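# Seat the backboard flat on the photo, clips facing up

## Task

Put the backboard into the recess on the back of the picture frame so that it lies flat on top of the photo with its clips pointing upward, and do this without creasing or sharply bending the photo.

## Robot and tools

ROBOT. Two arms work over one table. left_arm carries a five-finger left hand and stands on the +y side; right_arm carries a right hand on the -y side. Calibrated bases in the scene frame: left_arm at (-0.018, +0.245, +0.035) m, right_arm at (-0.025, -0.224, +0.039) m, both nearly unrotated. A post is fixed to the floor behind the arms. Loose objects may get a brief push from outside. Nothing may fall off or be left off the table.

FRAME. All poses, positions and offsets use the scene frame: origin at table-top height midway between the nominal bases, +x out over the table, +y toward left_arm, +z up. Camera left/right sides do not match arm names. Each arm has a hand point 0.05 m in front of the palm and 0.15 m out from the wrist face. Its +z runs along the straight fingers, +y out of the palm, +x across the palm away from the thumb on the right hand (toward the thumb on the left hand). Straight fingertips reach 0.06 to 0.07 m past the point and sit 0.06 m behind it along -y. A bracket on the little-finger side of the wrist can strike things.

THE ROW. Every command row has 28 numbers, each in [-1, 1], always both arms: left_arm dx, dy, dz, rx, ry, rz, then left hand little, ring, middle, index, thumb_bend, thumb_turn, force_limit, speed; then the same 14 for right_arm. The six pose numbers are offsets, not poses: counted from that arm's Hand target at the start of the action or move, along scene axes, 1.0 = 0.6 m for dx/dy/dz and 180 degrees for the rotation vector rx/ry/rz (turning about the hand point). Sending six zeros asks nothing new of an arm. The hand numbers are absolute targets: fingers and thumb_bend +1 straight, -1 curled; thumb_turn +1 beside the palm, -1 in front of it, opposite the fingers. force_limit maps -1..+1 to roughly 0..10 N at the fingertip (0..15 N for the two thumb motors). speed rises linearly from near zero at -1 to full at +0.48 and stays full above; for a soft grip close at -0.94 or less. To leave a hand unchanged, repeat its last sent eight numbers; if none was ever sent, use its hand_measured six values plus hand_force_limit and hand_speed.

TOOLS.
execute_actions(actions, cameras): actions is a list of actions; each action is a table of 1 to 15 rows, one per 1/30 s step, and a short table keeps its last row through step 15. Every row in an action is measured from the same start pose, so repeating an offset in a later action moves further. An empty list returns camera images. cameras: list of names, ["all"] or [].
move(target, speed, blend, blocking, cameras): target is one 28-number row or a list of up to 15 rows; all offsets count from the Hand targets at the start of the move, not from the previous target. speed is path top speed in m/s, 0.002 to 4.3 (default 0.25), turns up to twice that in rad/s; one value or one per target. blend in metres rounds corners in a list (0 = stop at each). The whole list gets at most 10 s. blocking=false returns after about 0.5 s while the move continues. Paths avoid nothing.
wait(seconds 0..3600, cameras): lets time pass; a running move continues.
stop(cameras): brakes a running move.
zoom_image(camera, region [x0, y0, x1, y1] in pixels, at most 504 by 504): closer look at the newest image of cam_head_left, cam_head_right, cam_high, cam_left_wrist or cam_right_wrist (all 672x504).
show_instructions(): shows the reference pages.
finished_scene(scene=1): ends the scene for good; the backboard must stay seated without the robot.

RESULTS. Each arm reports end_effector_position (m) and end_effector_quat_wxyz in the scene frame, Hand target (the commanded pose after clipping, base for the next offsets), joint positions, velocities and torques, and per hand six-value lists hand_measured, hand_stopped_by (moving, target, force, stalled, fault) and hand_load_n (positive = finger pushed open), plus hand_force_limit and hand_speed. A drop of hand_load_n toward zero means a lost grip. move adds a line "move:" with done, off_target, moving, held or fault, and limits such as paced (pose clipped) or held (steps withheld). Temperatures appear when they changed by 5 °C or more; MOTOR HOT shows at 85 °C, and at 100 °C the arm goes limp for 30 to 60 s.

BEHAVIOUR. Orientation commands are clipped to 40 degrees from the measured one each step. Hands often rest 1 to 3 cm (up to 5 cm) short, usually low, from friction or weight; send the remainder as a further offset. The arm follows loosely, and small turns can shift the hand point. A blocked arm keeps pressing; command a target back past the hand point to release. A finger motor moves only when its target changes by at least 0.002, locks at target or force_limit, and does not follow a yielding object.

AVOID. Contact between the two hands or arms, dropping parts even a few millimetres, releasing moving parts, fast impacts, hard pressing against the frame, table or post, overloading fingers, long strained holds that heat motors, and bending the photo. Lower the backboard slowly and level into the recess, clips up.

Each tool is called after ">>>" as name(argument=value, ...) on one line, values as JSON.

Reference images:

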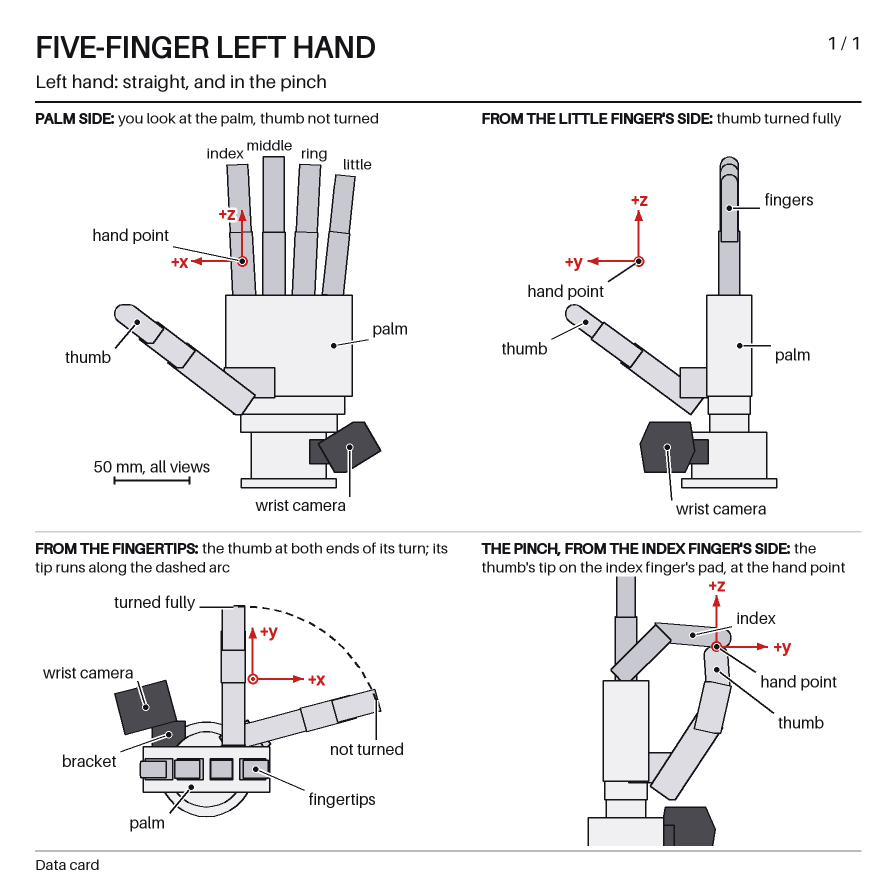

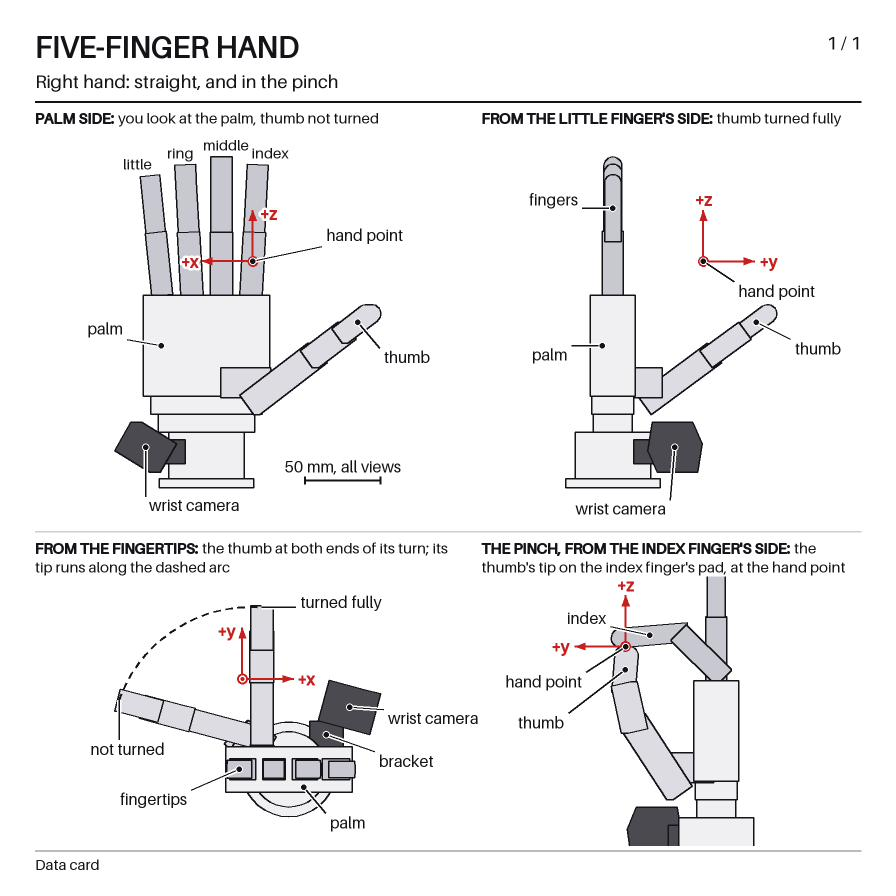

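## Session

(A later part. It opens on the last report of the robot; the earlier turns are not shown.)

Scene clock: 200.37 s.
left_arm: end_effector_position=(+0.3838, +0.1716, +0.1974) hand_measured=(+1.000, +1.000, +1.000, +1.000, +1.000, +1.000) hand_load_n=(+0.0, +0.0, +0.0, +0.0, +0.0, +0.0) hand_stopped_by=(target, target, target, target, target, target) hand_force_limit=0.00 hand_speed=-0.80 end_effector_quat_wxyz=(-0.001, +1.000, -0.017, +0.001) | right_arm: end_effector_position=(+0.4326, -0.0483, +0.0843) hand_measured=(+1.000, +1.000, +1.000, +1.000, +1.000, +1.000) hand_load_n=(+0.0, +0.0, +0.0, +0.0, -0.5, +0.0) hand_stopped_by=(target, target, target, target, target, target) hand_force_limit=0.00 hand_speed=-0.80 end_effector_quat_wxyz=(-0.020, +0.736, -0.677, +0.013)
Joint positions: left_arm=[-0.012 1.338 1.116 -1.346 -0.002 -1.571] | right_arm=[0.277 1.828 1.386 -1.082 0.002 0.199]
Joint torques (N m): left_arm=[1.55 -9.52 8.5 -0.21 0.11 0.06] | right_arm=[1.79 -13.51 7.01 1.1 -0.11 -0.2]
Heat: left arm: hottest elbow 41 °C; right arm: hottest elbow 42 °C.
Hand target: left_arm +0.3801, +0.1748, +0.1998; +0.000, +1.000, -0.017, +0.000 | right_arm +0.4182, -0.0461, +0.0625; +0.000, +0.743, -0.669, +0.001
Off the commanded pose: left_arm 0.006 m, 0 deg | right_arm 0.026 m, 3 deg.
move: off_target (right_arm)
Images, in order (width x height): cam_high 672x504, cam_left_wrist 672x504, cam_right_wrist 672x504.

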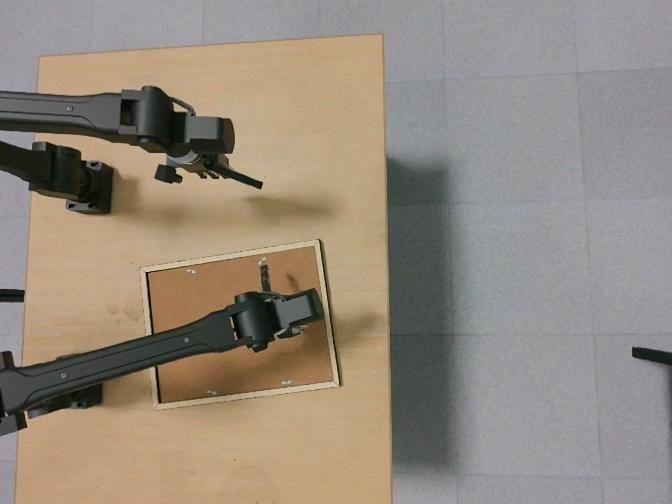

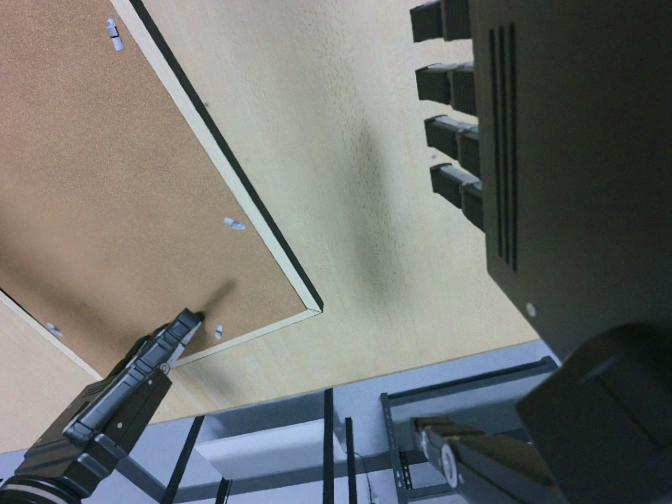

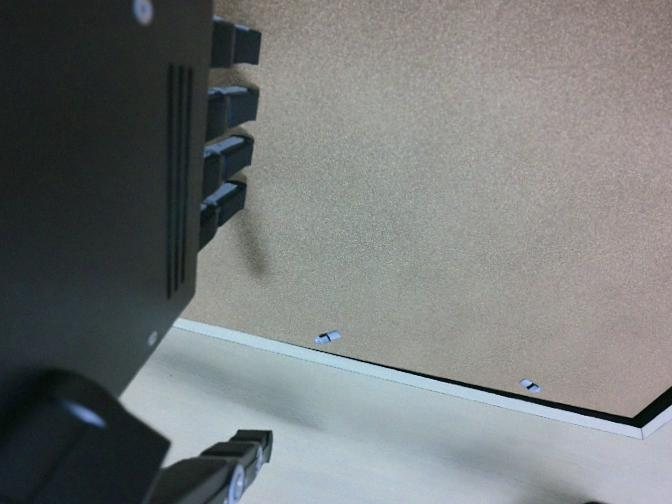

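>>> move(target=[0,0,0,0,0,0,1,1,1,1,1,1,0,-0.8,-0.02,0,0,0,0,0,1,1,1,1,1,1,0,-0.8], speed=0.02, cameras=["cam_right_wrist","cam_left_wrist","cam_high"])

>>> zoom_image(camera="cam_high", region=[130, 230, 350, 410])

Scene clock: 203.23 s.
left_arm: end_effector_position=(+0.3838, +0.1716, +0.1974) hand_measured=(+1.000, +1.000, +1.000, +1.000, +1.000, +1.000) hand_load_n=(+0.0, +0.0, +0.0, +0.0, +0.0, +0.0) hand_stopped_by=(target, target, target, target, target, target) hand_force_limit=0.00 hand_speed=-0.80 end_effector_quat_wxyz=(-0.001, +1.000, -0.017, +0.001) | right_arm: end_effector_position=(+0.4166, -0.0496, +0.0769) hand_measured=(+1.000, +1.000, +1.000, +1.000, +1.000, +1.000) hand_load_n=(+0.0, +0.0, +0.0, +0.0, +0.0, +0.0) hand_stopped_by=(target, target, target, target, target, target) hand_force_limit=0.00 hand_speed=-0.80 end_effector_quat_wxyz=(-0.015, +0.738, -0.675, +0.010)
Joint positions: left_arm=[-0.012 1.338 1.116 -1.346 -0.002 -1.571] | right_arm=[0.284 1.809 1.334 -1.061 0.002 0.199]
Joint torques (N m): left_arm=[1.55 -9.58 8.51 -0.23 0.11 0.05] | right_arm=[1.73 -13.39 7.86 0.81 -0.13 -0.12]
Heat: left arm: hottest elbow 41 °C; right arm: hottest elbow 42 °C.
Hand target: left_arm +0.3801, +0.1748, +0.1998; +0.000, +1.000, -0.017, +0.000 | right_arm +0.4062, -0.0463, +0.0625; +0.000, +0.743, -0.669, +0.001
Off the commanded pose: left_arm 0.006 m, 0 deg | right_arm 0.018 m, 2 deg.
move: off_target (right_arm)
Images, in order (width x height): cam_high 672x504, cam_left_wrist 672x504, cam_right_wrist 672x504.

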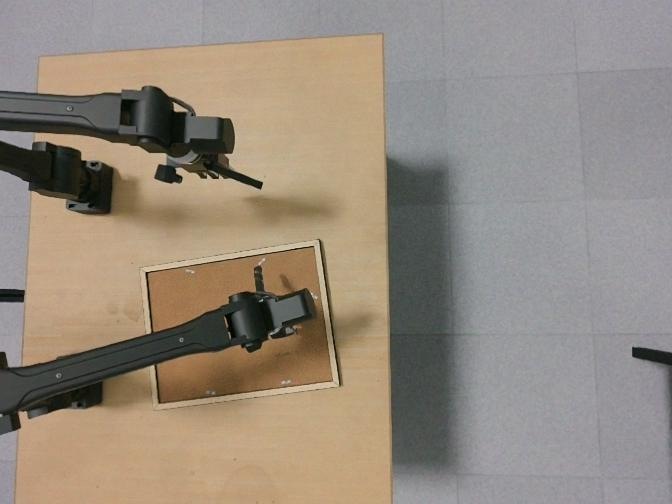

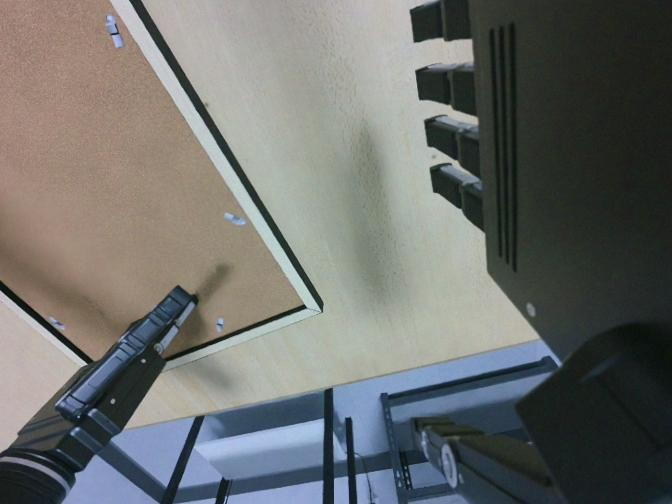

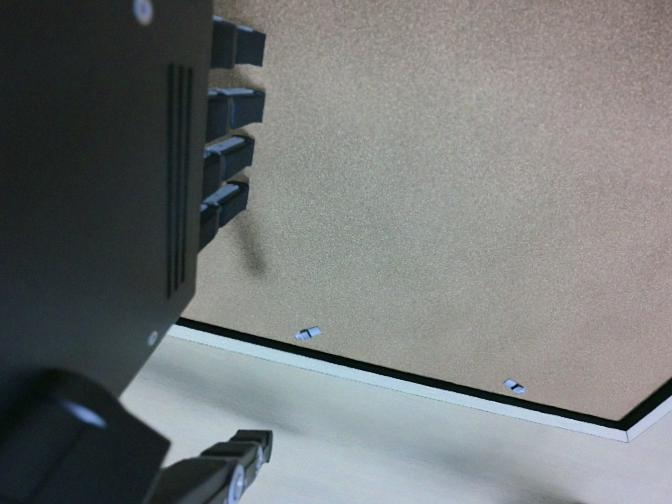

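Scaled by 2.291.

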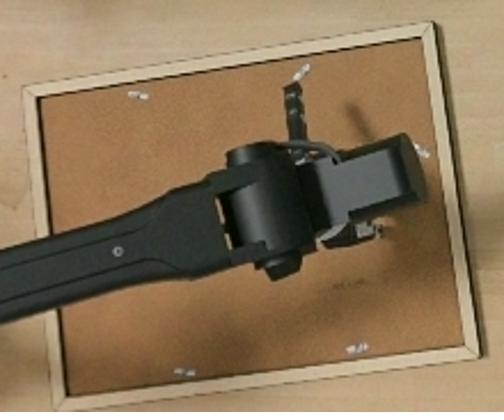

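>>> move(target=[[0,0,0,0,0,0,1,1,1,1,1,1,0,-0.8,0,0,0.1,0,0,0,1,1,1,1,1,1,0,-0.8],[0,0,0,0,0,0,1,1,1,1,1,1,0,-0.8,-0.25,-0.25,0.3,0,0,-0.25,1,1,1,1,1,1,0,-0.8],[0,0,0,0,0,0,1,1,1,1,1,1,0,-0.8,-0.28,-0.48,0.25,0,0,-0.489,1,1,1,1,1,1,0,-0.8]], speed=[0.06,0.2,0.2], blend=[0.01,0.03,0], cameras=["all"])

>>> zoom_image(camera="cam_high", region=[130, 230, 350, 410])

>>> zoom_image(camera="cam_head_left", region=[230, 220, 450, 430])

>>> zoom_image(camera="cam_right_wrist", region=[250, 50, 672, 504])

>>> zoom_image(camera="cam_left_wrist", region=[0, 0, 340, 420])

Scene clock: 211.80 s.
left_arm: end_effector_position=(+0.3838, +0.1716, +0.1974) hand_measured=(+1.000, +1.000, +1.000, +1.000, +1.000, +1.000) hand_load_n=(+0.0, +0.0, +0.0, +0.0, +0.0, +0.0) hand_stopped_by=(target, target, target, target, target, target) hand_force_limit=0.00 hand_speed=-0.80 end_effector_quat_wxyz=(-0.001, +1.000, -0.017, +0.001) | right_arm: end_effector_position=(+0.2383, -0.3309, +0.2170) hand_measured=(+1.000, +1.000, +1.000, +1.000, +1.000, +1.000) hand_load_n=(+0.0, +0.0, +0.0, +0.0, +0.0, +0.0) hand_stopped_by=(target, target, target, target, target, target) hand_force_limit=0.00 hand_speed=-0.80 end_effector_quat_wxyz=(+0.000, -0.083, +0.997, -0.001)
Joint positions: left_arm=[-0.012 1.338 1.116 -1.346 -0.002 -1.571] | right_arm=[-0.616 1.122 0.978 -1.425 0.001 0.794]
Joint torques (N m): left_arm=[1.49 -9.47 8.51 -0.24 0.11 0.06] | right_arm=[-0.5 -4.42 9.32 1.11 -0.13 0.08]
Heat: left arm: hottest elbow 41 °C; right arm: hottest elbow 42 °C.
Hand target: left_arm +0.3801, +0.1748, +0.1998; +0.000, +1.000, -0.017, +0.000 | right_arm +0.2384, -0.3343, +0.2125; -0.001, -0.069, +0.998, +0.000
Off the commanded pose: left_arm 0.006 m, 0 deg | right_arm 0.006 m, 2 deg.
move: done

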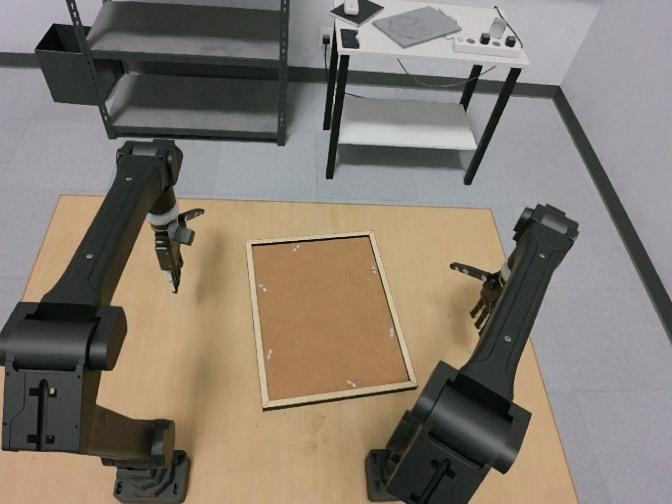

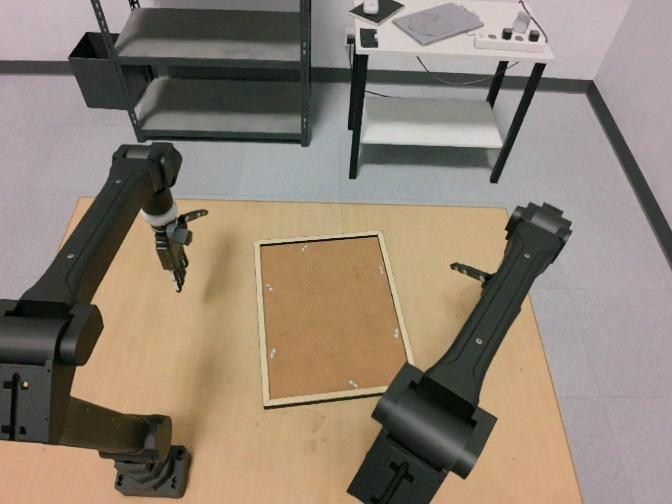

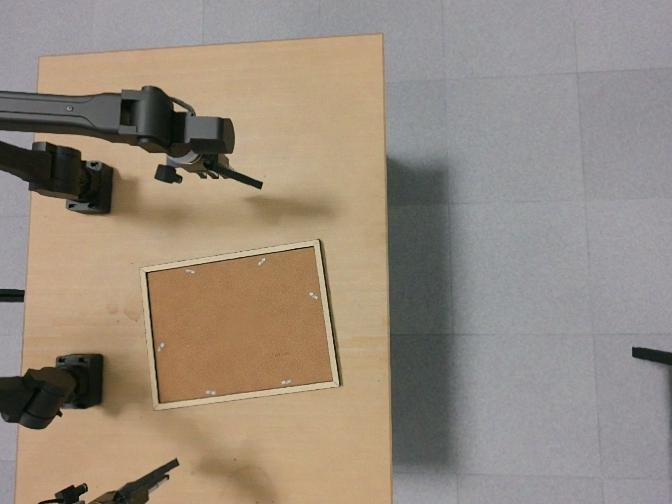

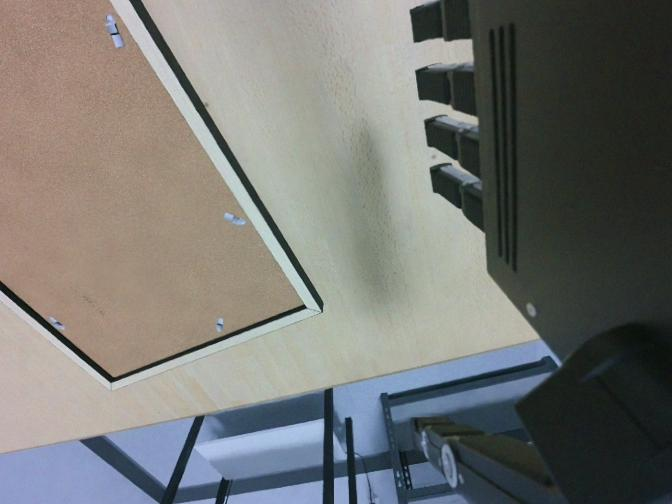

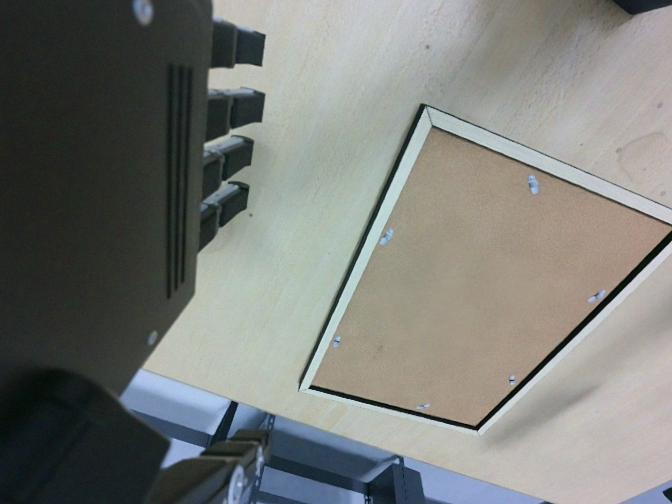

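Scaled by 2.291.

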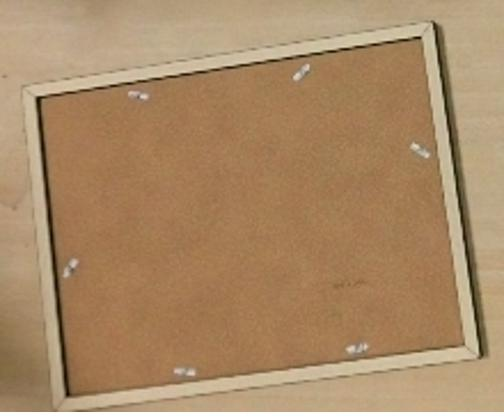

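Scaled by 2.291.

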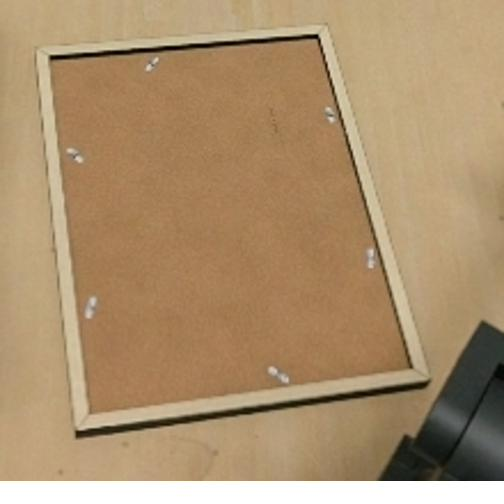

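Scaled by 1.110.

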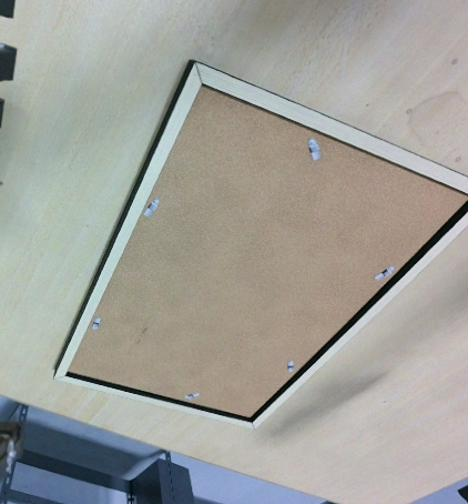

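Scaled by 1.200.

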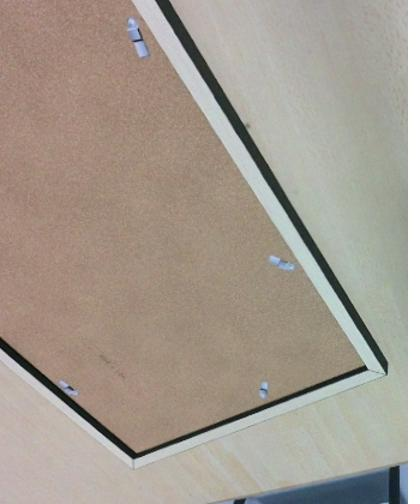

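>>> finished_scene()

The scene is finished: the task was done.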